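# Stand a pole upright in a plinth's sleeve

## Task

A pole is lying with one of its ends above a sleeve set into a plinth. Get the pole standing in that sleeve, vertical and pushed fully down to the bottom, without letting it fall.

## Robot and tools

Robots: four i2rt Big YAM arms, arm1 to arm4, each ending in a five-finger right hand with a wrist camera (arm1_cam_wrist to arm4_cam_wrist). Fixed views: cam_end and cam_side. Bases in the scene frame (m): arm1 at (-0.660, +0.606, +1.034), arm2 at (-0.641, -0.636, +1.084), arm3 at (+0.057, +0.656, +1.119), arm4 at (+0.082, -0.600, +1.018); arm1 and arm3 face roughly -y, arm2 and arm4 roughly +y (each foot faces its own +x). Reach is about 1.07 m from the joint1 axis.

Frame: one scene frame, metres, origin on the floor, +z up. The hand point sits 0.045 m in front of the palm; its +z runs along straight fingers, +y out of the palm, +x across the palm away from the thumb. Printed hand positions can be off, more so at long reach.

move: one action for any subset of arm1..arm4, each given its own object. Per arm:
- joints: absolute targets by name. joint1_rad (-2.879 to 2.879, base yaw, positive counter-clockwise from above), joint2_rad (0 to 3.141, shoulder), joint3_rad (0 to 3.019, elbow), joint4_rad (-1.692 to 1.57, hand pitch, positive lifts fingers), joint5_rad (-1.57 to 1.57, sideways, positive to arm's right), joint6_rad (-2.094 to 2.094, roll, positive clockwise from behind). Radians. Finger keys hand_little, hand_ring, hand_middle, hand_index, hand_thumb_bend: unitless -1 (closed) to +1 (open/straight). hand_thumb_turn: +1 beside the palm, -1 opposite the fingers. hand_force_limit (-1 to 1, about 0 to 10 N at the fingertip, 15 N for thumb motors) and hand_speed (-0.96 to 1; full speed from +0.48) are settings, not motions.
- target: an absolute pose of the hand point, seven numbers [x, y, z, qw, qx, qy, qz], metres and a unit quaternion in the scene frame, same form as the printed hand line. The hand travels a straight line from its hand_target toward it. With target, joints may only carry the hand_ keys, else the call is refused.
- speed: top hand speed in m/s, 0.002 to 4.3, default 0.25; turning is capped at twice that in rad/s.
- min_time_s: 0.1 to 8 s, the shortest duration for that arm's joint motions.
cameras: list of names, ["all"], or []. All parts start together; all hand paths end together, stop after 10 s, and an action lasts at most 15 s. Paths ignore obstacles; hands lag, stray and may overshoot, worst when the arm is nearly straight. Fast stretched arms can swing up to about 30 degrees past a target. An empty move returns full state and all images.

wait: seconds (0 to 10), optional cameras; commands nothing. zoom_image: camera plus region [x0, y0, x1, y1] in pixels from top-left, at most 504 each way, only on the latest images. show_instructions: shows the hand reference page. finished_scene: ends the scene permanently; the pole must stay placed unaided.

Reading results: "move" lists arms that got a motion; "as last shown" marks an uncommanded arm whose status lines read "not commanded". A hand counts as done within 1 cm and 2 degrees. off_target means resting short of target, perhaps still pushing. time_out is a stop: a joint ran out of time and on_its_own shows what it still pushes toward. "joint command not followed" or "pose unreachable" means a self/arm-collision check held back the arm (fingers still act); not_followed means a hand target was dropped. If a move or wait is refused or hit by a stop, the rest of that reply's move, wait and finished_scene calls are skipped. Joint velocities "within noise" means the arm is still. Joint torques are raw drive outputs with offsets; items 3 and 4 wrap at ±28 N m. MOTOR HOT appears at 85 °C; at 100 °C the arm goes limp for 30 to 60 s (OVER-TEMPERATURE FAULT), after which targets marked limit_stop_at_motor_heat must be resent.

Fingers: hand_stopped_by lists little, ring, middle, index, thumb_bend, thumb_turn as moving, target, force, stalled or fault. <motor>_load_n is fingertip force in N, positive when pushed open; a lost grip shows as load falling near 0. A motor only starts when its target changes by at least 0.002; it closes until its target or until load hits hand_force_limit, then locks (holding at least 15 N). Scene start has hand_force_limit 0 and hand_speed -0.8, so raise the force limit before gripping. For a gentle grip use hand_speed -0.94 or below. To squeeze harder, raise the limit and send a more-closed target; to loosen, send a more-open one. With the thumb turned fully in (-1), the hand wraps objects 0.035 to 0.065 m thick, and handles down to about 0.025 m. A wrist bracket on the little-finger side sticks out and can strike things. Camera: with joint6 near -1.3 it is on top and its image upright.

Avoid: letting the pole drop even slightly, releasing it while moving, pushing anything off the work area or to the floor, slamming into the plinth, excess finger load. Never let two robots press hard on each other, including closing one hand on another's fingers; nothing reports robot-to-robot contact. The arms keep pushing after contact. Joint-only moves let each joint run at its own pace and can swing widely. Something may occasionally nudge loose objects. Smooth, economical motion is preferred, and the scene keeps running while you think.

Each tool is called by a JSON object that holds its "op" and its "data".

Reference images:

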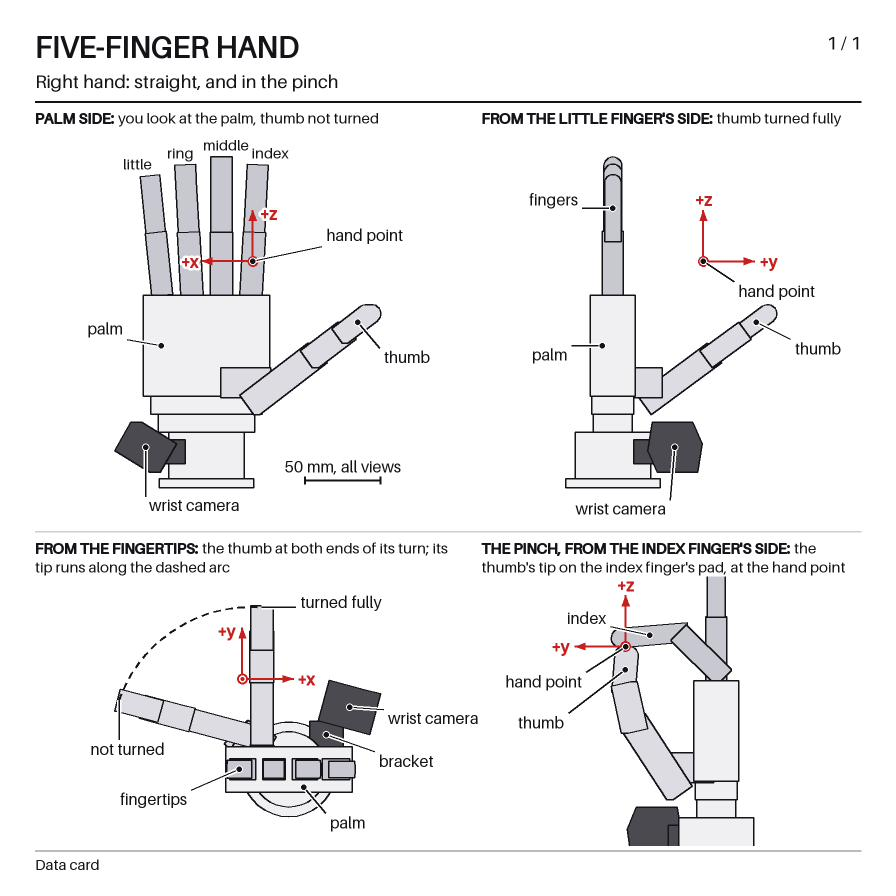

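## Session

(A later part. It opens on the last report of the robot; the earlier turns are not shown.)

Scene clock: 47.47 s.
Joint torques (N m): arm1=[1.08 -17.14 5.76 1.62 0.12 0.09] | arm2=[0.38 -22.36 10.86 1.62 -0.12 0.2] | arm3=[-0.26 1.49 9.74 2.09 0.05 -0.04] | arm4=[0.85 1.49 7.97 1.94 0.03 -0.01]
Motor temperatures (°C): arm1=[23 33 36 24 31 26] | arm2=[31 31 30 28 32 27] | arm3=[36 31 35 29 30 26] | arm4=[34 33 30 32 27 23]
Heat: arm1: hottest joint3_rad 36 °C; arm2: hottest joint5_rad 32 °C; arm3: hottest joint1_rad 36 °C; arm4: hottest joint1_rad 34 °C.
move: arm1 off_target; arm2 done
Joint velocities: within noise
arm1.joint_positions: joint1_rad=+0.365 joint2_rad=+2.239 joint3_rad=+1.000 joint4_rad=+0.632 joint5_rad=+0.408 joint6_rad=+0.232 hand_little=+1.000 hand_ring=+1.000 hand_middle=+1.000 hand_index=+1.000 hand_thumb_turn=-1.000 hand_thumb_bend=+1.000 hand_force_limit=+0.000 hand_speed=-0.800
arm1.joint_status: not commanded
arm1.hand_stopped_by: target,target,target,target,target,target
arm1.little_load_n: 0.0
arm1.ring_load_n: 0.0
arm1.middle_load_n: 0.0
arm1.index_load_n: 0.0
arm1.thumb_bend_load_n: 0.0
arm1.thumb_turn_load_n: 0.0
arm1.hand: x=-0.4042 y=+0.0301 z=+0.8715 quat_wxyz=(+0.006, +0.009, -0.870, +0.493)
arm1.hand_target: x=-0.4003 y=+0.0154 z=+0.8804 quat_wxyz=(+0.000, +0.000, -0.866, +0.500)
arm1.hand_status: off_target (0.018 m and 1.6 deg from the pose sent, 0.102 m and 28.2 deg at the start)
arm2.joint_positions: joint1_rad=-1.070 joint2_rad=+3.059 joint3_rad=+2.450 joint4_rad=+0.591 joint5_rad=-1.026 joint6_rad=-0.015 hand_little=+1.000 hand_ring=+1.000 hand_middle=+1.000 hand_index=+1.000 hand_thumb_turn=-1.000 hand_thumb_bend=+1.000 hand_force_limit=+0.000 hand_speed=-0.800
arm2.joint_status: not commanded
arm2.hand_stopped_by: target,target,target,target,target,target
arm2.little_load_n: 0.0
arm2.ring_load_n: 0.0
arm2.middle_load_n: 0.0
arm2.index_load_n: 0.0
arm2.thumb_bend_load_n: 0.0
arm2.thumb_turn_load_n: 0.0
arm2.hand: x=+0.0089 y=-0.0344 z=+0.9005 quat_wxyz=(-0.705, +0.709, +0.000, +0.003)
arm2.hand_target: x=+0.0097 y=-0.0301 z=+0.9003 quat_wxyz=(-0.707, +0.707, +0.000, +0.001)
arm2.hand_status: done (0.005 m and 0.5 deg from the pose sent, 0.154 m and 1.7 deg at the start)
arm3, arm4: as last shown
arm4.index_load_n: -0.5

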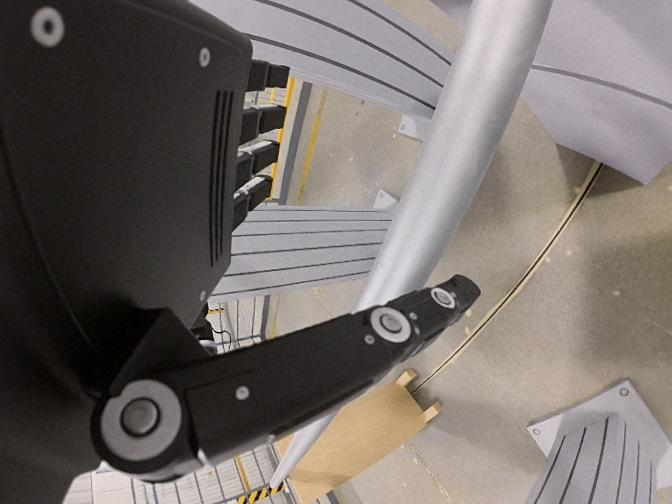

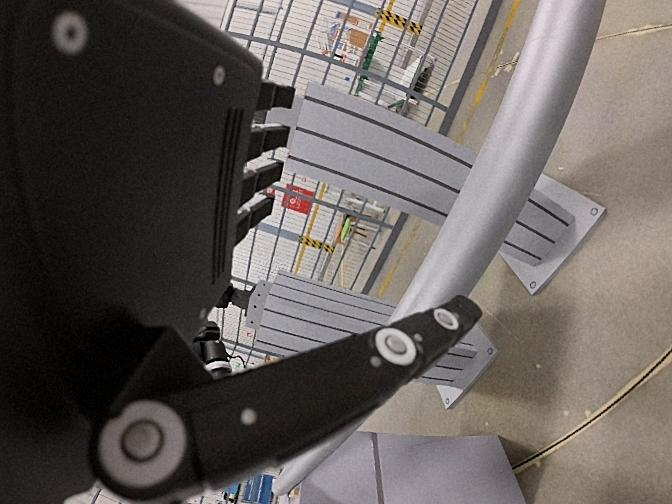

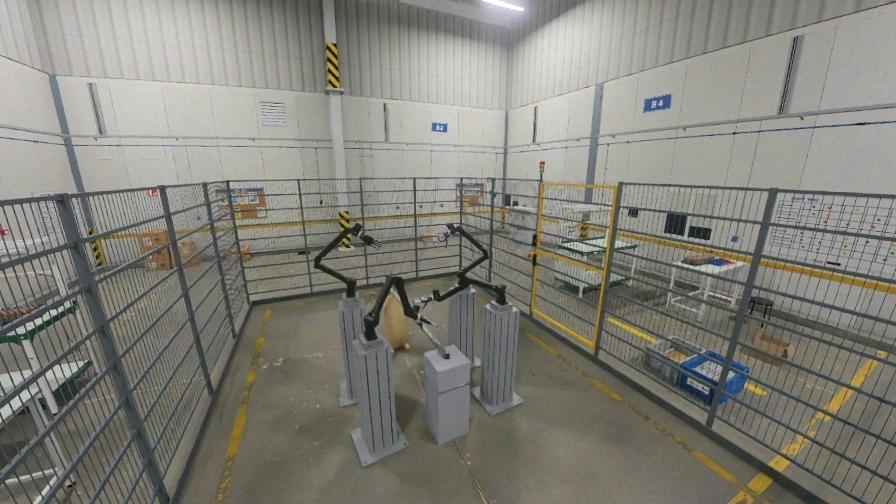

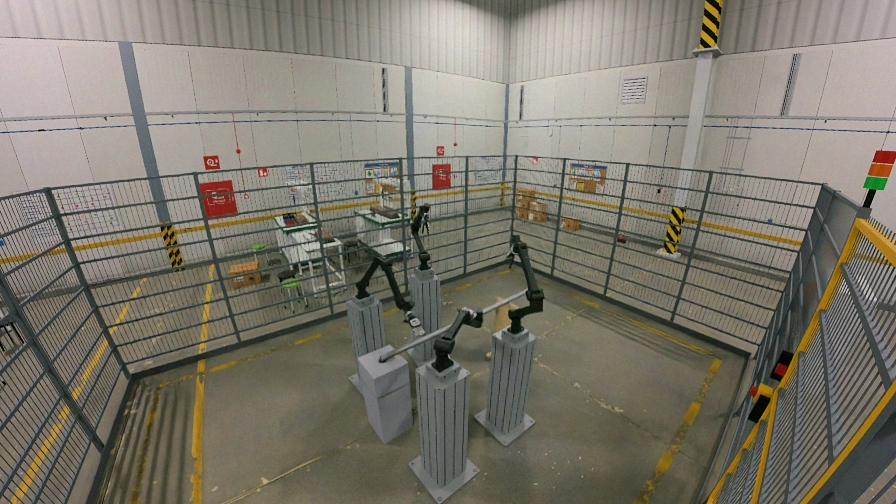

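{"op": "move", "data": {"arm1": {"target": [-0.40, 0.02, 0.83, 0, 0, 0.866, -0.5], "speed": 0.08}, "arm2": {"target": [-0.12, 0.02, 0.867, 0.5, -0.866, 0, 0], "speed": 0.12}, "cameras": ["arm1_cam_wrist", "arm2_cam_wrist"]}}

{"op": "zoom_image", "data": {"camera": "arm1_cam_wrist", "region": [220, 0, 620, 320]}}

{"op": "zoom_image", "data": {"camera": "arm2_cam_wrist", "region": [220, 0, 620, 320]}}

Scene clock: 67.73 s.
Joint torques (N m): arm1=[1.73 -15.5 5.12 2.88 0.23 0.15] | arm2=[-0.26 -24.12 7.01 1.61 -0.32 -0.07] | arm3=[-0.21 1.49 9.77 2.1 0.04 -0.04] | arm4=[0.91 1.67 7.95 1.88 0.03 0]
Motor temperatures (°C): arm1=[23 35 36 24 31 26] | arm2=[31 33 32 28 32 27] | arm3=[36 31 36 29 30 26] | arm4=[34 33 30 32 27 23]
Heat: arm1: hottest joint3_rad 36 °C; arm2: hottest joint2_rad 33 °C; arm3: hottest joint1_rad 36 °C; arm4: hottest joint1_rad 34 °C.
move: arm1 off_target; arm2 done
Joint velocities: within noise
arm1.joint_positions: joint1_rad=+0.365 joint2_rad=+2.350 joint3_rad=+1.032 joint4_rad=+0.692 joint5_rad=+0.408 joint6_rad=+0.235 hand_little=+1.000 hand_ring=+1.000 hand_middle=+1.000 hand_index=+1.000 hand_thumb_turn=-1.000 hand_thumb_bend=+1.000 hand_force_limit=+0.000 hand_speed=-0.800
arm1.joint_status: not commanded
arm1.hand_stopped_by: target,target,target,target,target,target
arm1.little_load_n: -0.5
arm1.ring_load_n: 0.0
arm1.middle_load_n: 0.0
arm1.index_load_n: 0.0
arm1.thumb_bend_load_n: 0.0
arm1.thumb_turn_load_n: 0.0
arm1.hand: x=-0.4063 y=+0.0349 z=+0.8257 quat_wxyz=(+0.009, +0.010, -0.874, +0.485)
arm1.hand_target: x=-0.4003 y=+0.0204 z=+0.8305 quat_wxyz=(+0.000, +0.000, -0.866, +0.500)
arm1.hand_status: off_target (0.017 m and 2.5 deg from the pose sent, 0.043 m and 1.6 deg at the start)
arm2.joint_positions: joint1_rad=-0.858 joint2_rad=+2.767 joint3_rad=+2.102 joint4_rad=-0.038 joint5_rad=-0.688 joint6_rad=-0.475 hand_little=+1.000 hand_ring=+1.000 hand_middle=+1.000 hand_index=+1.000 hand_thumb_turn=-1.000 hand_thumb_bend=+1.000 hand_force_limit=+0.000 hand_speed=-0.800
arm2.joint_status: not commanded
arm2.hand_stopped_by: target,target,target,target,target,target
arm2.little_load_n: 0.0
arm2.ring_load_n: 0.0
arm2.middle_load_n: 0.0
arm2.index_load_n: 0.0
arm2.thumb_bend_load_n: 0.0
arm2.thumb_turn_load_n: 0.0
arm2.hand: x=-0.1210 y=+0.0197 z=+0.8615 quat_wxyz=(-0.502, +0.865, -0.005, -0.004)
arm2.hand_target: x=-0.1200 y=+0.0200 z=+0.8669 quat_wxyz=(-0.500, +0.866, +0.000, +0.000)
arm2.hand_status: done (0.006 m and 0.7 deg from the pose sent, 0.144 m and 29.6 deg at the start)
arm3, arm4: as last shown
arm4.index_load_n: 0.0

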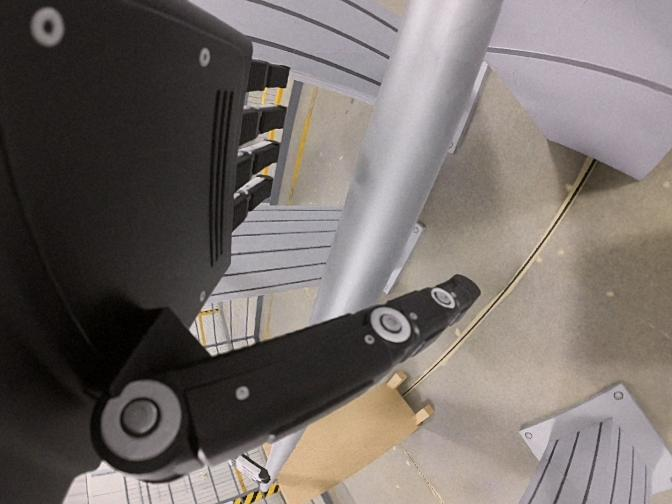

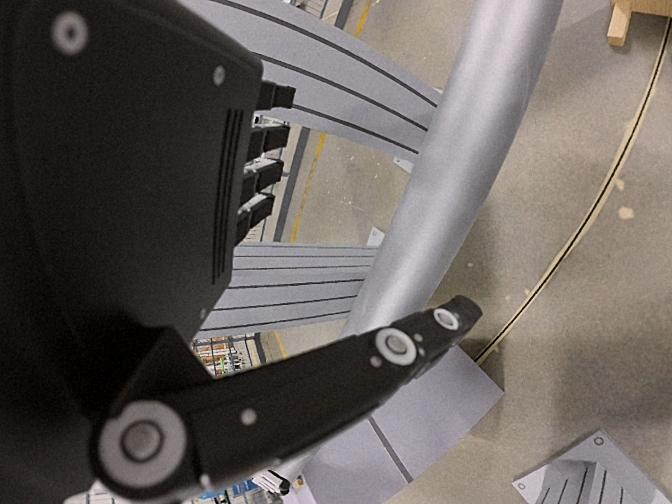

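Scaled by 1.260 from the camera's image (finer frame: 960x720).

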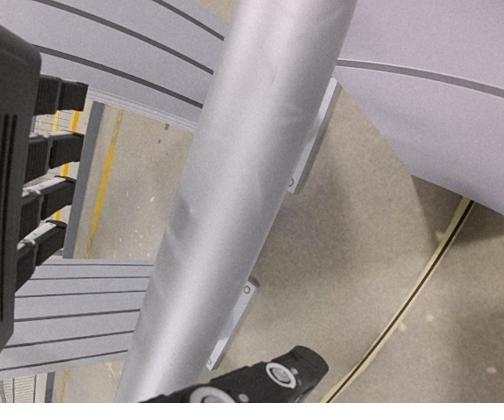

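Scaled by 1.260 from the camera's image (finer frame: 960x720).

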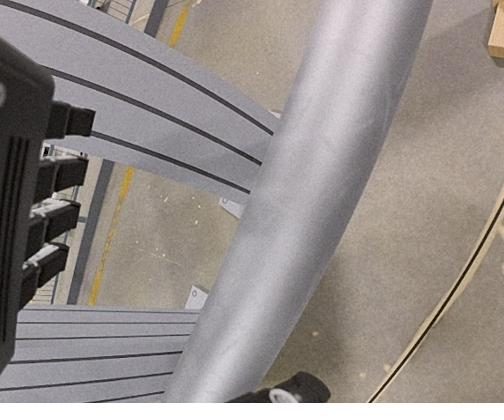

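{"op": "move", "data": {"arm1": {"target": [-0.39, 0.02, 0.795, 0, 0, 0.866, -0.5], "speed": 0.06}, "arm2": {"target": [-0.12, 0.006, 0.823, 0.5, -0.866, 0, 0], "speed": 0.08}, "cameras": ["arm1_cam_wrist", "arm2_cam_wrist", "cam_side"]}}

{"op": "zoom_image", "data": {"camera": "arm1_cam_wrist", "region": [220, 100, 520, 340]}}

{"op": "zoom_image", "data": {"camera": "arm2_cam_wrist", "region": [220, 100, 520, 340]}}

Scene clock: 71.67 s.
Joint torques (N m): arm1=[2.02 -16.26 4.56 2.89 0.29 0.11] | arm2=[-0.26 -22.24 7.68 2.4 -0.65 -0.06] | arm3=[-0.21 1.44 9.76 2.1 0.05 -0.03] | arm4=[0.79 1.44 7.95 1.94 0.03 -0.01]
Motor temperatures (°C): arm1=[23 35 36 24 31 26] | arm2=[31 33 32 28 32 27] | arm3=[36 31 36 29 30 26] | arm4=[34 33 30 32 27 23]
Heat: arm1: hottest joint3_rad 36 °C; arm2: hottest joint2_rad 33 °C; arm3: hottest joint1_rad 36 °C; arm4: hottest joint1_rad 34 °C.
move: arm1 off_target; arm2 done
Joint velocities: within noise
arm1.joint_positions: joint1_rad=+0.374 joint2_rad=+2.446 joint3_rad=+1.089 joint4_rad=+0.728 joint5_rad=+0.421 joint6_rad=+0.246 hand_little=+1.000 hand_ring=+1.000 hand_middle=+1.000 hand_index=+1.000 hand_thumb_turn=-1.000 hand_thumb_bend=+1.000 hand_force_limit=+0.000 hand_speed=-0.800
arm1.joint_status: not commanded
arm1.hand_stopped_by: target,target,target,target,target,target
arm1.little_load_n: 0.0
arm1.ring_load_n: 0.0
arm1.middle_load_n: 0.0
arm1.index_load_n: 0.0
arm1.thumb_bend_load_n: 0.0
arm1.thumb_turn_load_n: 0.0
arm1.hand: x=-0.4006 y=+0.0314 z=+0.7910 quat_wxyz=(+0.010, +0.006, -0.874, +0.486)
arm1.hand_target: x=-0.3903 y=+0.0206 z=+0.7953 quat_wxyz=(+0.000, +0.000, -0.866, +0.500)
arm1.hand_status: off_target (0.016 m and 2.3 deg from the pose sent, 0.038 m and 2.5 deg at the start)
arm2.joint_positions: joint1_rad=-0.864 joint2_rad=+2.809 joint3_rad=+2.102 joint4_rad=-0.010 joint5_rad=-0.690 joint6_rad=-0.487 hand_little=+1.000 hand_ring=+1.000 hand_middle=+1.000 hand_index=+1.000 hand_thumb_turn=-1.000 hand_thumb_bend=+1.000 hand_force_limit=+0.000 hand_speed=-0.800
arm2.joint_status: not commanded
arm2.hand_stopped_by: target,target,target,target,target,target
arm2.little_load_n: 0.0
arm2.ring_load_n: 0.0
arm2.middle_load_n: 0.0
arm2.index_load_n: 0.0
arm2.thumb_bend_load_n: 0.0
arm2.thumb_turn_load_n: 0.0
arm2.hand: x=-0.1237 y=+0.0098 z=+0.8315 quat_wxyz=(-0.498, +0.867, -0.004, -0.004)
arm2.hand_target: x=-0.1201 y=+0.0059 z=+0.8232 quat_wxyz=(-0.500, +0.866, +0.000, +0.000)
arm2.hand_status: done (0.010 m and 0.8 deg from the pose sent, 0.041 m and 0.7 deg at the start)
arm3, arm4: as last shown
arm3.ring_load_n: -0.5
arm4.ring_load_n: -0.5

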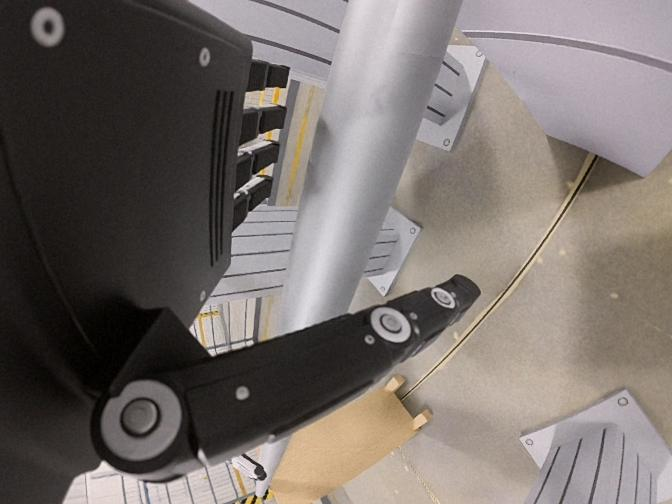

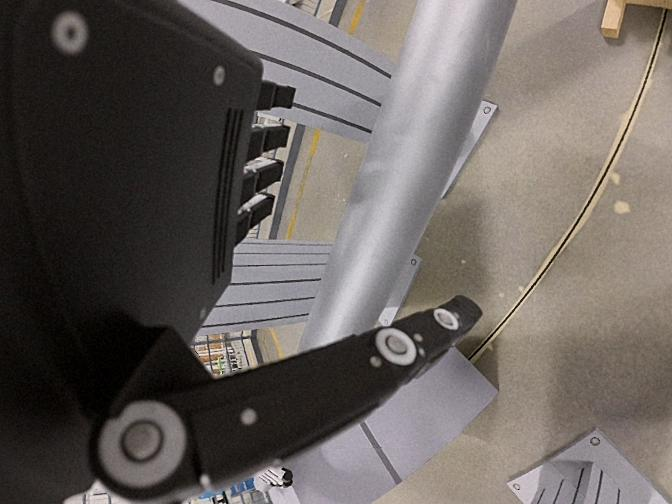

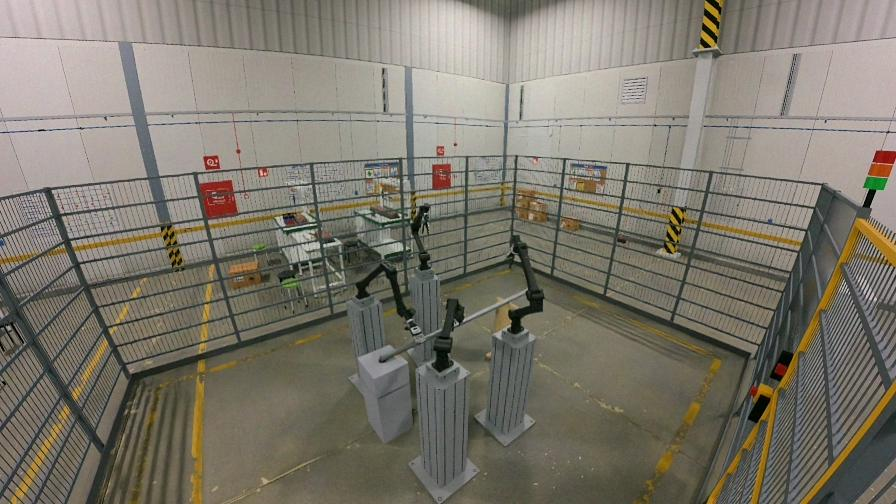

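Scaled by 1.680 from the camera's image (finer frame: 960x720).

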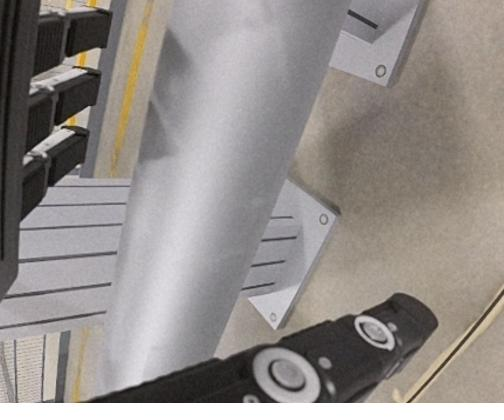

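Scaled by 1.680 from the camera's image (finer frame: 960x720).

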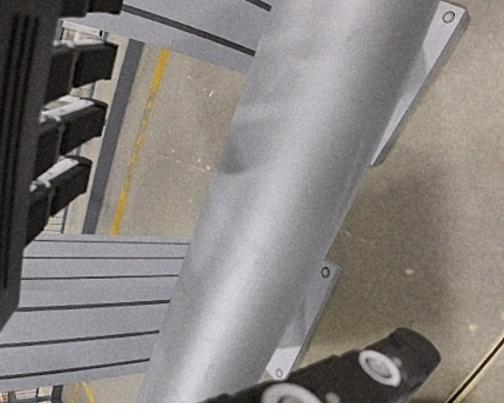

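{"op": "move", "data": {"arm1": {"target": [-0.39, 0.025, 0.788, 0, 0, 0.866, -0.5], "speed": 0.05}, "arm2": {"target": [-0.12, 0.003, 0.790, 0.5, -0.866, 0, 0], "speed": 0.06}, "cameras": ["arm1_cam_wrist", "arm2_cam_wrist", "cam_side"]}}

{"op": "zoom_image", "data": {"camera": "arm1_cam_wrist", "region": [220, 100, 520, 340]}}

{"op": "zoom_image", "data": {"camera": "arm2_cam_wrist", "region": [220, 100, 520, 340]}}

Scene clock: 74.93 s.
Joint torques (N m): arm1=[2.43 -16.56 4.33 2.77 0.26 0.09] | arm2=[-0.73 -21.77 9.72 2.21 -0.56 -0.04] | arm3=[-0.21 1.44 9.74 2.11 0.04 -0.04] | arm4=[0.85 1.49 7.95 1.89 0.03 -0.02]
Motor temperatures (°C): arm1=[23 35 36 24 31 26] | arm2=[31 33 32 28 32 27] | arm3=[36 31 36 29 30 26] | arm4=[34 33 31 32 27 23]
Heat: arm1: hottest joint3_rad 36 °C; arm2: hottest joint2_rad 33 °C; arm3: hottest joint1_rad 36 °C; arm4: hottest joint1_rad 34 °C.
move: arm1 off_target; arm2 off_target
Joint velocities: within noise
arm1.joint_positions: joint1_rad=+0.377 joint2_rad=+2.460 joint3_rad=+1.089 joint4_rad=+0.746 joint5_rad=+0.425 joint6_rad=+0.249 hand_little=+1.000 hand_ring=+1.000 hand_middle=+1.000 hand_index=+1.000 hand_thumb_turn=-1.000 hand_thumb_bend=+1.000 hand_force_limit=+0.000 hand_speed=-0.800
arm1.joint_status: not commanded
arm1.hand_stopped_by: target,target,target,target,target,target
arm1.little_load_n: 0.0
arm1.ring_load_n: 0.0
arm1.middle_load_n: 0.0
arm1.index_load_n: 0.0
arm1.thumb_bend_load_n: 0.0
arm1.thumb_turn_load_n: 0.0
arm1.hand: x=-0.3997 y=+0.0336 z=+0.7861 quat_wxyz=(+0.009, +0.005, -0.873, +0.488)
arm1.hand_target: x=-0.3901 y=+0.0254 z=+0.7884 quat_wxyz=(+0.000, +0.000, -0.866, +0.500)
arm1.hand_status: off_target (0.013 m and 2.0 deg from the pose sent, 0.013 m and 2.3 deg at the start)
arm2.joint_positions: joint1_rad=-0.866 joint2_rad=+2.877 joint3_rad=+2.115 joint4_rad=+0.015 joint5_rad=-0.694 joint6_rad=-0.491 hand_little=+1.000 hand_ring=+1.000 hand_middle=+1.000 hand_index=+1.000 hand_thumb_turn=-1.000 hand_thumb_bend=+1.000 hand_force_limit=+0.000 hand_speed=-0.800
arm2.joint_status: not commanded
arm2.hand_stopped_by: target,target,target,target,target,target
arm2.little_load_n: 0.0
arm2.ring_load_n: 0.0
arm2.middle_load_n: 0.0
arm2.index_load_n: 0.0
arm2.thumb_bend_load_n: 0.0
arm2.thumb_turn_load_n: 0.0
arm2.hand: x=-0.1349 y=-0.0029 z=+0.7862 quat_wxyz=(-0.490, +0.872, -0.008, -0.014)
arm2.hand_target: x=-0.1205 y=+0.0022 z=+0.7905 quat_wxyz=(-0.500, +0.866, +0.000, +0.000)
arm2.hand_status: off_target (0.017 m and 2.3 deg from the pose sent, 0.042 m and 0.8 deg at the start)
arm3, arm4: as last shown
arm3.ring_load_n: 0.0
arm4.ring_load_n: 0.0
arm4.thumb_bend_load_n: -0.5

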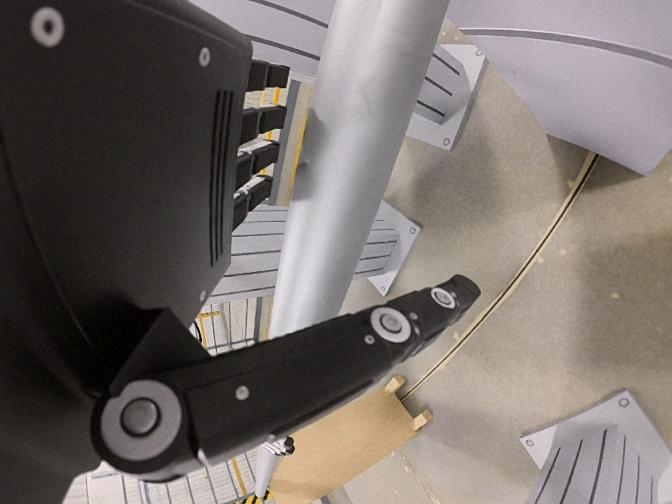

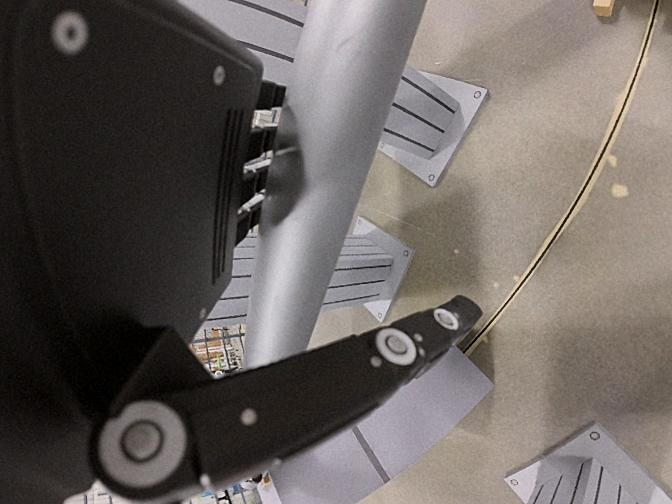

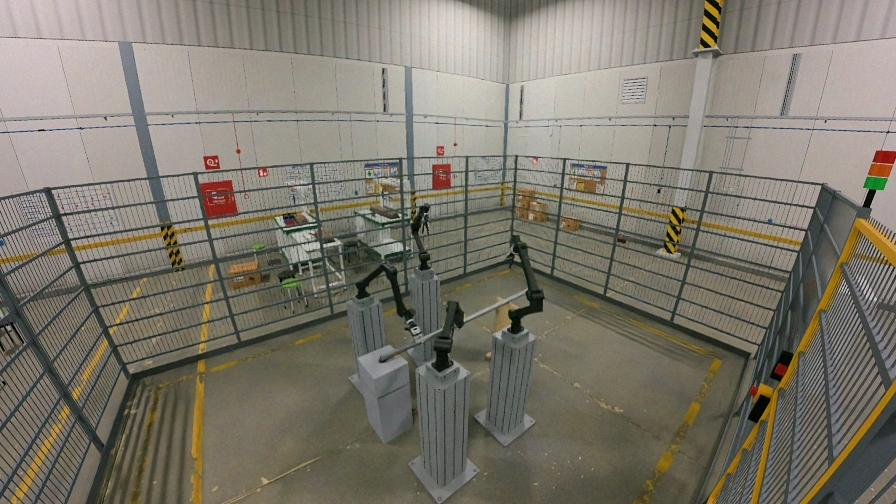

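Scaled by 1.680 from the camera's image (finer frame: 960x720).

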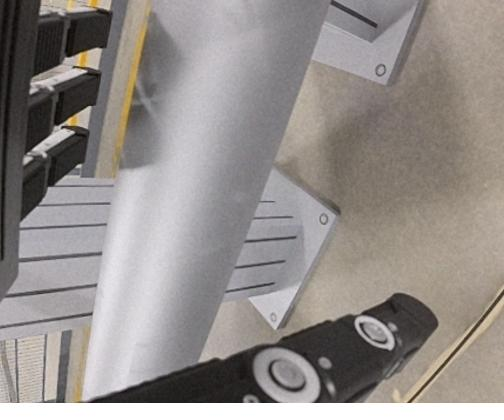

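Scaled by 1.680 from the camera's image (finer frame: 960x720).

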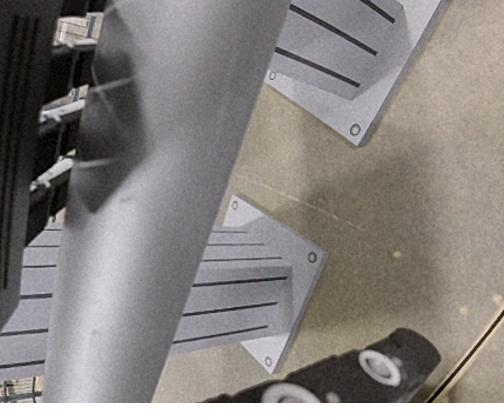

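{"op": "move", "data": {"arm1": {"joints": {"hand_force_limit": 0.0, "hand_speed": -0.88, "hand_little": -1, "hand_ring": -1, "hand_middle": -1, "hand_index": -1, "hand_thumb_bend": -1}}, "arm2": {"joints": {"hand_force_limit": 0.0, "hand_speed": -0.88, "hand_little": -1, "hand_ring": -1, "hand_middle": -1, "hand_index": -1, "hand_thumb_bend": -1}}, "cameras": ["arm1_cam_wrist", "arm2_cam_wrist"]}}

{"op": "zoom_image", "data": {"camera": "arm1_cam_wrist", "region": [180, 60, 520, 340]}}

{"op": "zoom_image", "data": {"camera": "arm2_cam_wrist", "region": [180, 60, 520, 340]}}

Scene clock: 84.87 s.
Joint torques (N m): arm1=[3.49 -16.91 2.02 1.66 -0.09 0.1] | arm2=[-2.49 -22.24 7.21 1.13 -0.52 -0.02] | arm3=[-0.26 1.49 9.76 2.09 0.05 -0.04] | arm4=[0.62 1.61 7.98 1.91 0.03 0.01]
Motor temperatures (°C): arm1=[23 35 35 24 31 26] | arm2=[31 34 32 28 32 27] | arm3=[36 31 37 29 30 26] | arm4=[34 33 31 32 26 23]
Heat: arm1: hottest joint2_rad 35 °C; arm2: hottest joint2_rad 34 °C; arm3: hottest joint3_rad 37 °C; arm4: hottest joint1_rad 34 °C.
move: arm1 off_target; arm2 off_target
Joint velocities: within noise
arm1.joint_positions: joint1_rad=+0.372 joint2_rad=+2.460 joint3_rad=+1.127 joint4_rad=+0.778 joint5_rad=+0.433 joint6_rad=+0.249 hand_little=+0.065 hand_ring=+0.144 hand_middle=+0.166 hand_index=+0.088 hand_thumb_turn=-1.000 hand_thumb_bend=+0.518 hand_force_limit=+0.000 hand_speed=-0.880
arm1.joint_status: hand_little off_target (ended at +0.065, target -1.000); hand_ring off_target (ended at +0.144, target -1.000); hand_middle off_target (ended at +0.166, target -1.000); hand_index off_target (ended at +0.088, target -1.000); hand_thumb_bend off_target (ended at +0.518, target -1.000); the others done
arm1.hand_stopped_by: force,force,force,force,force,target
arm1.little_load_n: 5.5
arm1.ring_load_n: 1.5
arm1.middle_load_n: 0.0
arm1.index_load_n: 6.0
arm1.thumb_bend_load_n: 7.0
arm1.thumb_turn_load_n: 0.0
arm1.hand: x=-0.3921 y=+0.0075 z=+0.8034 quat_wxyz=(+0.000, -0.008, -0.857, +0.515)
arm1.hand_target: x=-0.3901 y=+0.0255 z=+0.7883 quat_wxyz=(+0.000, +0.000, -0.866, +0.500)
arm1.hand_status: not commanded
arm2.joint_positions: joint1_rad=-0.841 joint2_rad=+2.877 joint3_rad=+2.149 joint4_rad=+0.045 joint5_rad=-0.695 joint6_rad=-0.499 hand_little=+1.000 hand_ring=+0.156 hand_middle=+0.188 hand_index=+0.177 hand_thumb_turn=-1.000 hand_thumb_bend=+0.525 hand_force_limit=+0.000 hand_speed=-0.880
arm2.joint_status: hand_little off_target (ended at +1.000, target -1.000); hand_ring off_target (ended at +0.156, target -1.000); hand_middle off_target (ended at +0.188, target -1.000); hand_index off_target (ended at +0.177, target -1.000); hand_thumb_bend off_target (ended at +0.525, target -1.000); the others done
arm2.hand_stopped_by: fault,force,force,force,force,target
arm2.little_load_n: 0.0
arm2.ring_load_n: 8.0
arm2.middle_load_n: 2.5
arm2.index_load_n: 6.0
arm2.thumb_bend_load_n: 7.5
arm2.thumb_turn_load_n: 0.5
arm2.hand: x=-0.1358 y=+0.0245 z=+0.8036 quat_wxyz=(-0.509, +0.861, +0.018, +0.001)
arm2.hand_target: x=-0.1205 y=+0.0023 z=+0.7905 quat_wxyz=(-0.500, +0.866, +0.000, +0.000)
arm2.hand_status: not commanded
arm3, arm4: as last shown
arm4.middle_load_n: -0.5
arm4.thumb_bend_load_n: 0.0

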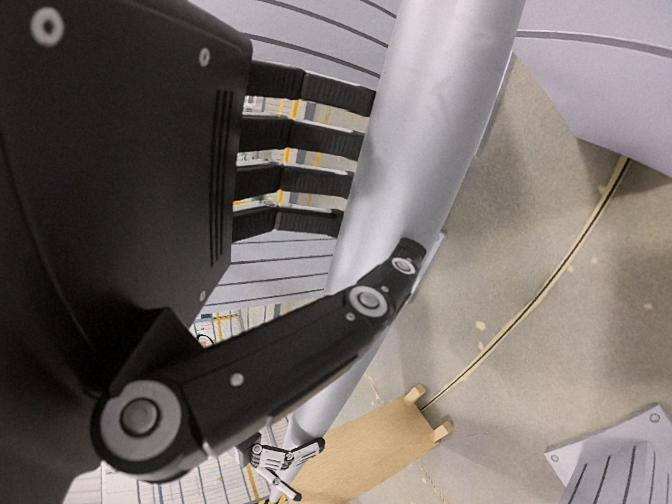

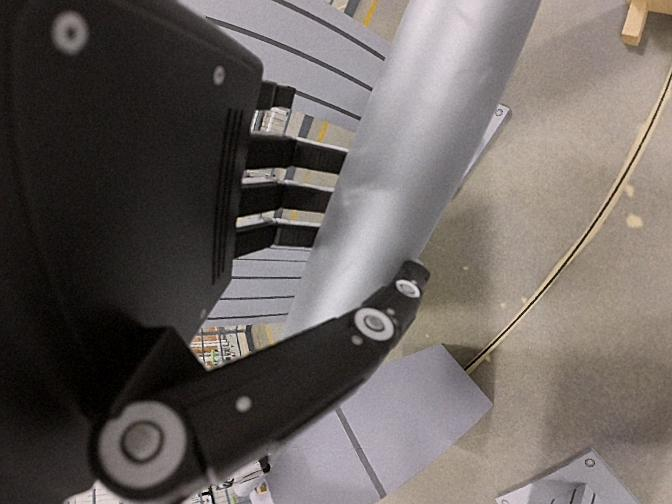

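Scaled by 1.482 from the camera's image (finer frame: 960x720).

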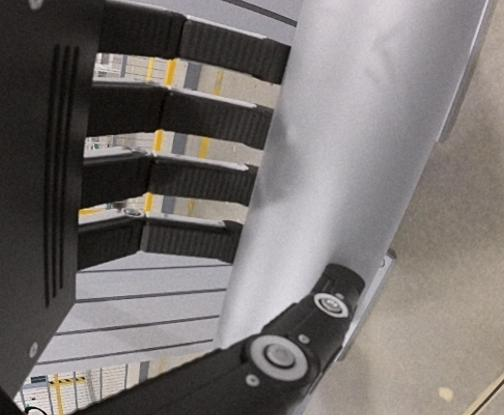

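Scaled by 1.482 from the camera's image (finer frame: 960x720).

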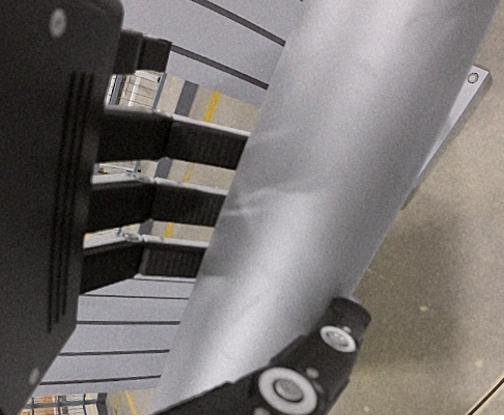

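{"op": "move", "data": {"arm1": {"target": [-0.384, -0.001, 0.806, 0, 0, 0.866, -0.5], "speed": 0.03}, "arm2": {"target": [-0.128, 0.0245, 0.803, 0.5, -0.866, 0, 0], "speed": 0.03}, "cameras": []}}

{"op": "move", "data": {"arm1": {"joints": {"hand_little": 1, "hand_ring": 1, "hand_middle": 1, "hand_index": 1, "hand_thumb_bend": 1}}, "arm2": {"joints": {"hand_ring": 1, "hand_middle": 1, "hand_index": 1, "hand_thumb_bend": 1}}, "cameras": ["arm1_cam_wrist", "arm2_cam_wrist"]}}

{"op": "zoom_image", "data": {"camera": "arm1_cam_wrist", "region": [220, 0, 520, 340]}}

{"op": "zoom_image", "data": {"camera": "arm2_cam_wrist", "region": [220, 0, 520, 340]}}

Scene clock: 89.20 s.
Joint torques (N m): arm1=[1.85 -17.67 5.01 0.83 -0.34 0.04] | arm2=[-1.61 -22.3 9.07 1.2 -0.06 0.21] | arm3=[-0.21 1.49 9.76 2.1 0.04 -0.03] | arm4=[0.91 1.44 8.01 1.95 0.04 0]
Motor temperatures (°C): arm1=[23 35 35 24 31 26] | arm2=[31 34 31 28 32 27] | arm3=[36 31 37 29 30 26] | arm4=[34 33 31 32 26 23]
Heat: arm1: hottest joint2_rad 35 °C; arm2: hottest joint2_rad 34 °C; arm3: hottest joint3_rad 37 °C; arm4: hottest joint1_rad 34 °C.
move: arm1 done; arm2 done
Joint velocities: within noise
arm1.joint_positions: joint1_rad=+0.370 joint2_rad=+2.445 joint3_rad=+1.142 joint4_rad=+0.714 joint5_rad=+0.430 joint6_rad=+0.249 hand_little=+0.065 hand_ring=+0.143 hand_middle=+0.166 hand_index=+0.088 hand_thumb_turn=-1.000 hand_thumb_bend=+0.518 hand_force_limit=+0.000 hand_speed=-0.880
arm1.joint_status: not commanded
arm1.hand_stopped_by: force,force,force,force,force,target
arm1.little_load_n: 0.0
arm1.ring_load_n: 0.0
arm1.middle_load_n: 0.0
arm1.index_load_n: 3.0
arm1.thumb_bend_load_n: 4.5
arm1.thumb_turn_load_n: 0.0
arm1.hand: x=-0.3913 y=+0.0053 z=+0.8050 quat_wxyz=(+0.006, -0.003, -0.865, +0.502)
arm1.hand_target: x=-0.3840 y=-0.0008 z=+0.8064 quat_wxyz=(+0.000, +0.000, -0.866, +0.500)
arm1.hand_status: done (0.010 m and 0.8 deg from the pose sent, 0.012 m and 2.2 deg at the start)
arm2.joint_positions: joint1_rad=-0.838 joint2_rad=+2.877 joint3_rad=+2.158 joint4_rad=+0.029 joint5_rad=-0.686 joint6_rad=-0.499 hand_little=+1.000 hand_ring=+0.156 hand_middle=+0.188 hand_index=+0.177 hand_thumb_turn=-1.000 hand_thumb_bend=+0.526 hand_force_limit=+0.000 hand_speed=-0.880
arm2.joint_status: not commanded
arm2.hand_stopped_by: fault,force,force,force,force,target
arm2.little_load_n: -0.5
arm2.ring_load_n: 7.0
arm2.middle_load_n: 1.0
arm2.index_load_n: 4.0
arm2.thumb_bend_load_n: 9.0
arm2.thumb_turn_load_n: 0.0
arm2.hand: x=-0.1357 y=+0.0262 z=+0.8043 quat_wxyz=(-0.505, +0.863, +0.016, +0.001)
arm2.hand_target: x=-0.1281 y=+0.0243 z=+0.8032 quat_wxyz=(-0.500, +0.866, +0.000, +0.000)
arm2.hand_status: done (0.008 m and 1.9 deg from the pose sent, 0.008 m and 2.4 deg at the start)
arm3.joint_positions: joint1_rad=-0.105 joint2_rad=+0.571 joint3_rad=+1.335 joint4_rad=-1.231 joint5_rad=+0.225 joint6_rad=-1.439 hand_little=+1.000 hand_ring=+1.000 hand_middle=+1.000 hand_index=+1.000 hand_thumb_turn=+1.000 hand_thumb_bend=+1.000 hand_force_limit=+0.000 hand_speed=-0.800
arm3.joint_status: not commanded
arm3.hand_stopped_by: target,target,target,target,target,target
arm3.little_load_n: 0.0
arm3.ring_load_n: 0.0
arm3.middle_load_n: 0.0
arm3.index_load_n: 0.0
arm3.thumb_bend_load_n: 0.0
arm3.thumb_turn_load_n: 0.0
arm3.hand: x=-0.0864 y=+0.4608 z=+1.6284 quat_wxyz=(+0.451, +0.435, -0.728, +0.280)
arm3.hand_target: x=-0.0860 y=+0.4624 z=+1.6401 quat_wxyz=(+0.459, +0.430, -0.722, +0.288)
arm3.hand_status: not commanded
arm4.joint_positions: joint1_rad=-0.455 joint2_rad=+0.650 joint3_rad=+1.375 joint4_rad=-1.249 joint5_rad=+0.081 joint6_rad=-0.987 hand_little=+1.000 hand_ring=+1.000 hand_middle=+1.000 hand_index=+1.000 hand_thumb_turn=+1.000 hand_thumb_bend=+1.000 hand_force_limit=+0.000 hand_speed=-0.800
arm4.joint_status: not commanded
arm4.hand_stopped_by: target,target,target,target,target,target
arm4.little_load_n: 0.0
arm4.ring_load_n: 0.0
arm4.middle_load_n: 0.0
arm4.index_load_n: -0.5
arm4.thumb_bend_load_n: 0.0
arm4.thumb_turn_load_n: 0.0
arm4.hand: x=+0.2377 y=-0.3948 z=+1.4986 quat_wxyz=(-0.349, +0.843, +0.209, +0.352)
arm4.hand_target: x=+0.2378 y=-0.3948 z=+1.5108 quat_wxyz=(-0.359, +0.836, +0.207, +0.360)
arm4.hand_status: not commanded

Scene clock: 92.50 s.
Joint torques (N m): arm1=[2.02 -17.85 5.05 1.47 0.14 0.03] | arm2=[-0.67 -22.3 9.02 1.52 -0.33 0.16] | arm3=[-0.26 1.55 9.77 2.11 0.05 -0.04] | arm4=[0.85 1.32 7.92 1.88 0.04 -0.01]
Motor temperatures (°C): arm1=[23 35 35 24 31 26] | arm2=[31 34 32 28 32 27] | arm3=[36 31 37 29 30 26] | arm4=[34 33 31 32 26 23]
Heat: arm1: hottest joint2_rad 35 °C; arm2: hottest joint2_rad 34 °C; arm3: hottest joint3_rad 37 °C; arm4: hottest joint1_rad 34 °C.
move: arm1 done; arm2 done
Joint velocities: within noise
arm1.joint_positions: joint1_rad=+0.370 joint2_rad=+2.445 joint3_rad=+1.143 joint4_rad=+0.701 joint5_rad=+0.419 joint6_rad=+0.249 hand_little=+1.000 hand_ring=+1.000 hand_middle=+1.000 hand_index=+1.000 hand_thumb_turn=-1.000 hand_thumb_bend=+1.000 hand_force_limit=+0.000 hand_speed=-0.880
arm1.joint_status: all done
arm1.hand_stopped_by: target,target,target,target,target,target
arm1.little_load_n: 0.0
arm1.ring_load_n: 0.0
arm1.middle_load_n: 0.0
arm1.index_load_n: 0.0
arm1.thumb_bend_load_n: 0.0
arm1.thumb_turn_load_n: 0.0
arm1.hand: x=-0.3902 y=+0.0080 z=+0.8024 quat_wxyz=(+0.004, +0.001, -0.868, +0.496)
arm1.hand_target: x=-0.3840 y=-0.0008 z=+0.8063 quat_wxyz=(+0.000, +0.000, -0.866, +0.500)
arm1.hand_status: not commanded
arm2.joint_positions: joint1_rad=-0.838 joint2_rad=+2.877 joint3_rad=+2.158 joint4_rad=+0.016 joint5_rad=-0.678 joint6_rad=-0.490 hand_little=+1.000 hand_ring=+1.000 hand_middle=+1.000 hand_index=+1.000 hand_thumb_turn=-1.000 hand_thumb_bend=+1.000 hand_force_limit=+0.000 hand_speed=-0.880
arm2.joint_status: all done
arm2.hand_stopped_by: fault,target,target,target,target,target
arm2.little_load_n: 0.0
arm2.ring_load_n: 0.0
arm2.middle_load_n: 0.0
arm2.index_load_n: 0.0
arm2.thumb_bend_load_n: 0.0
arm2.thumb_turn_load_n: 0.0
arm2.hand: x=-0.1362 y=+0.0238 z=+0.8022 quat_wxyz=(-0.499, +0.866, +0.008, -0.002)
arm2.hand_target: x=-0.1281 y=+0.0243 z=+0.8031 quat_wxyz=(-0.500, +0.866, +0.000, +0.001)
arm2.hand_status: not commanded
arm3, arm4: as last shown
arm3.thumb_turn_load_n: -0.5
arm4.index_load_n: 0.0

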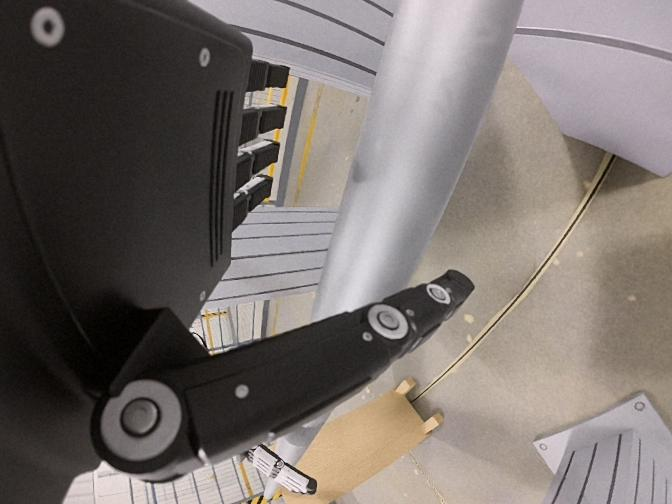

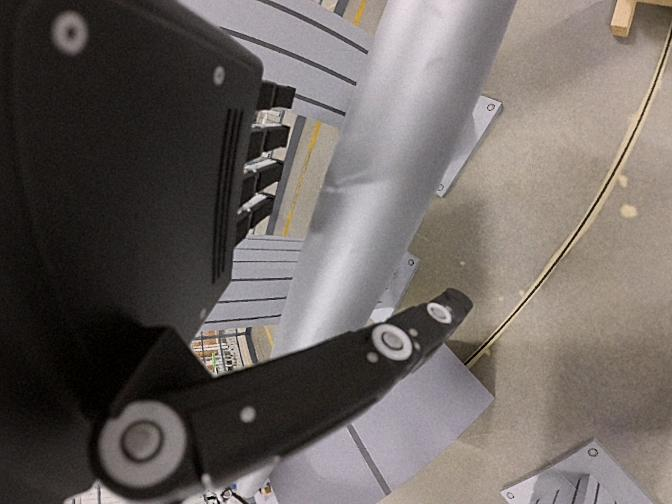

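Scaled by 1.482 from the camera's image (finer frame: 960x720).

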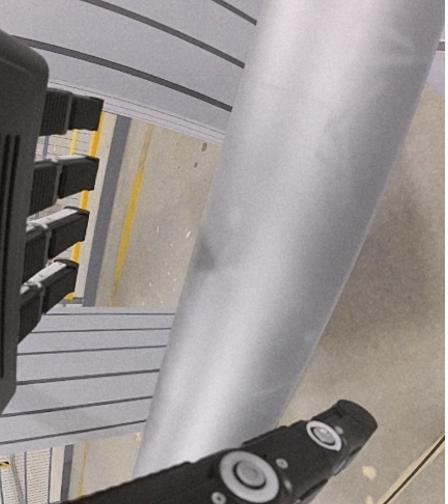

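Scaled by 1.482 from the camera's image (finer frame: 960x720).

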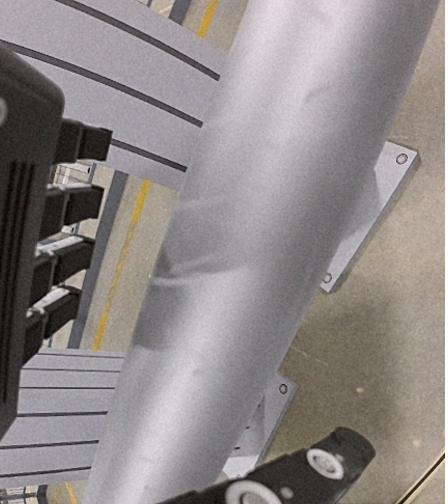

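{"op": "move", "data": {"arm1": {"target": [-0.384, 0.0, 0.7695, 0, 0, 0.866, -0.5], "speed": 0.05}, "arm2": {"target": [-0.128, 0.026, 0.7755, 0.5, -0.866, 0, 0], "speed": 0.05}, "cameras": ["arm1_cam_wrist", "arm2_cam_wrist"]}}

{"op": "zoom_image", "data": {"camera": "arm1_cam_wrist", "region": [220, 0, 520, 340]}}

{"op": "zoom_image", "data": {"camera": "arm2_cam_wrist", "region": [220, 0, 520, 340]}}

Scene clock: 96.70 s.
Joint torques (N m): arm1=[2.08 -17.55 4.67 2.73 0.15 0.08] | arm2=[-0.44 -21.71 9.99 1.57 -0.35 0.12] | arm3=[-0.21 1.49 9.77 2.1 0.05 -0.04] | arm4=[0.73 1.38 7.91 1.92 0.04 0]
Motor temperatures (°C): arm1=[23 35 35 24 31 26] | arm2=[31 34 32 28 32 27] | arm3=[36 31 37 29 30 26] | arm4=[34 33 31 32 26 23]
Heat: arm1: hottest joint2_rad 35 °C; arm2: hottest joint2_rad 34 °C; arm3: hottest joint3_rad 37 °C; arm4: hottest joint1_rad 34 °C.
move: arm1 off_target; arm2 done
Joint velocities: within noise
arm1.joint_positions: joint1_rad=+0.370 joint2_rad=+2.526 joint3_rad=+1.185 joint4_rad=+0.713 joint5_rad=+0.419 joint6_rad=+0.249 hand_little=+1.000 hand_ring=+1.000 hand_middle=+1.000 hand_index=+1.000 hand_thumb_turn=-1.000 hand_thumb_bend=+1.000 hand_force_limit=+0.000 hand_speed=-0.880
arm1.joint_status: not commanded
arm1.hand_stopped_by: target,target,target,target,target,target
arm1.little_load_n: 0.0
arm1.ring_load_n: 0.0
arm1.middle_load_n: 0.0
arm1.index_load_n: 0.0
arm1.thumb_bend_load_n: 0.0
arm1.thumb_turn_load_n: 0.0
arm1.hand: x=-0.3921 y=+0.0121 z=+0.7659 quat_wxyz=(+0.009, +0.004, -0.874, +0.486)
arm1.hand_target: x=-0.3841 y=+0.0005 z=+0.7699 quat_wxyz=(+0.000, +0.000, -0.866, +0.500)
arm1.hand_status: off_target (0.015 m and 2.1 deg from the pose sent, 0.034 m and 0.7 deg at the start)
arm2.joint_positions: joint1_rad=-0.838 joint2_rad=+2.940 joint3_rad=+2.213 joint4_rad=+0.016 joint5_rad=-0.677 joint6_rad=-0.489 hand_little=+1.000 hand_ring=+1.000 hand_middle=+1.000 hand_index=+1.000 hand_thumb_turn=-1.000 hand_thumb_bend=+1.000 hand_force_limit=+0.000 hand_speed=-0.880
arm2.joint_status: not commanded
arm2.hand_stopped_by: fault,target,target,target,target,target
arm2.little_load_n: 0.0
arm2.ring_load_n: 0.0
arm2.middle_load_n: 0.0
arm2.index_load_n: 0.0
arm2.thumb_bend_load_n: 0.0
arm2.thumb_turn_load_n: 0.0
arm2.hand: x=-0.1374 y=+0.0223 z=+0.7750 quat_wxyz=(-0.497, +0.868, +0.006, -0.004)
arm2.hand_target: x=-0.1284 y=+0.0255 z=+0.7757 quat_wxyz=(-0.500, +0.866, +0.000, +0.000)
arm2.hand_status: done (0.010 m and 0.9 deg from the pose sent, 0.028 m and 0.9 deg at the start)
arm3, arm4: as last shown
arm3.thumb_turn_load_n: 0.0

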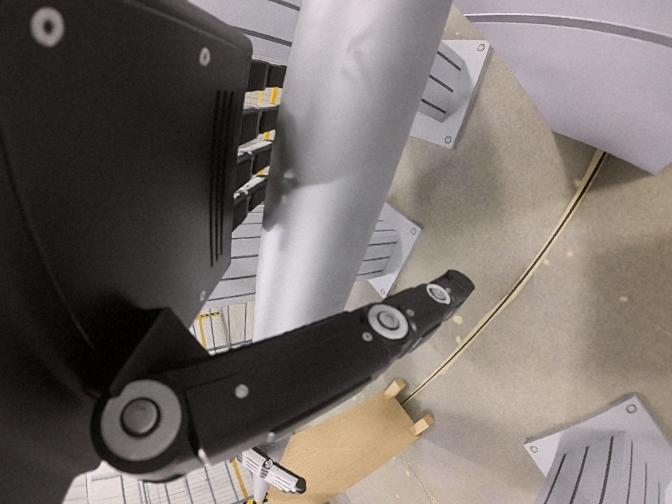

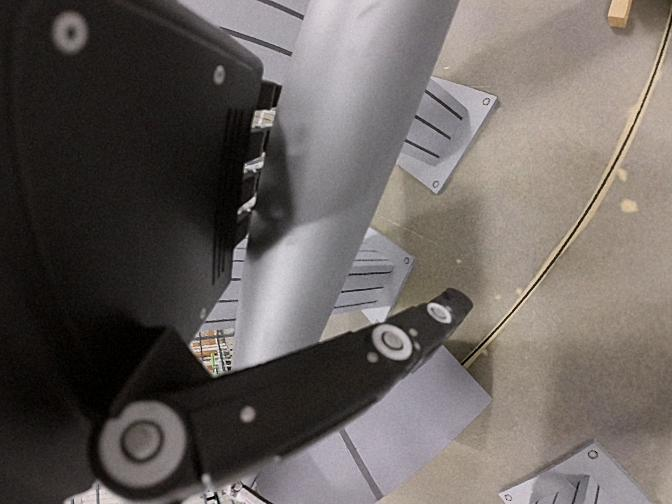

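Scaled by 1.482 from the camera's image (finer frame: 960x720).

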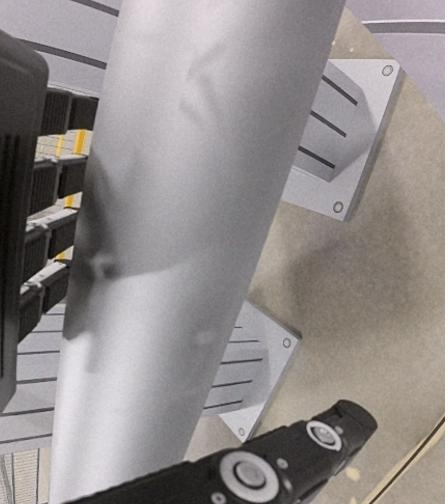

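Scaled by 1.482 from the camera's image (finer frame: 960x720).

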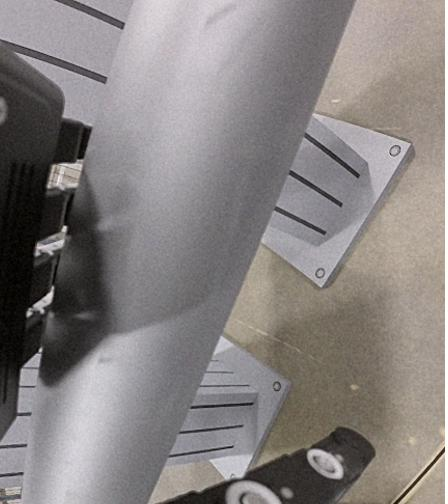

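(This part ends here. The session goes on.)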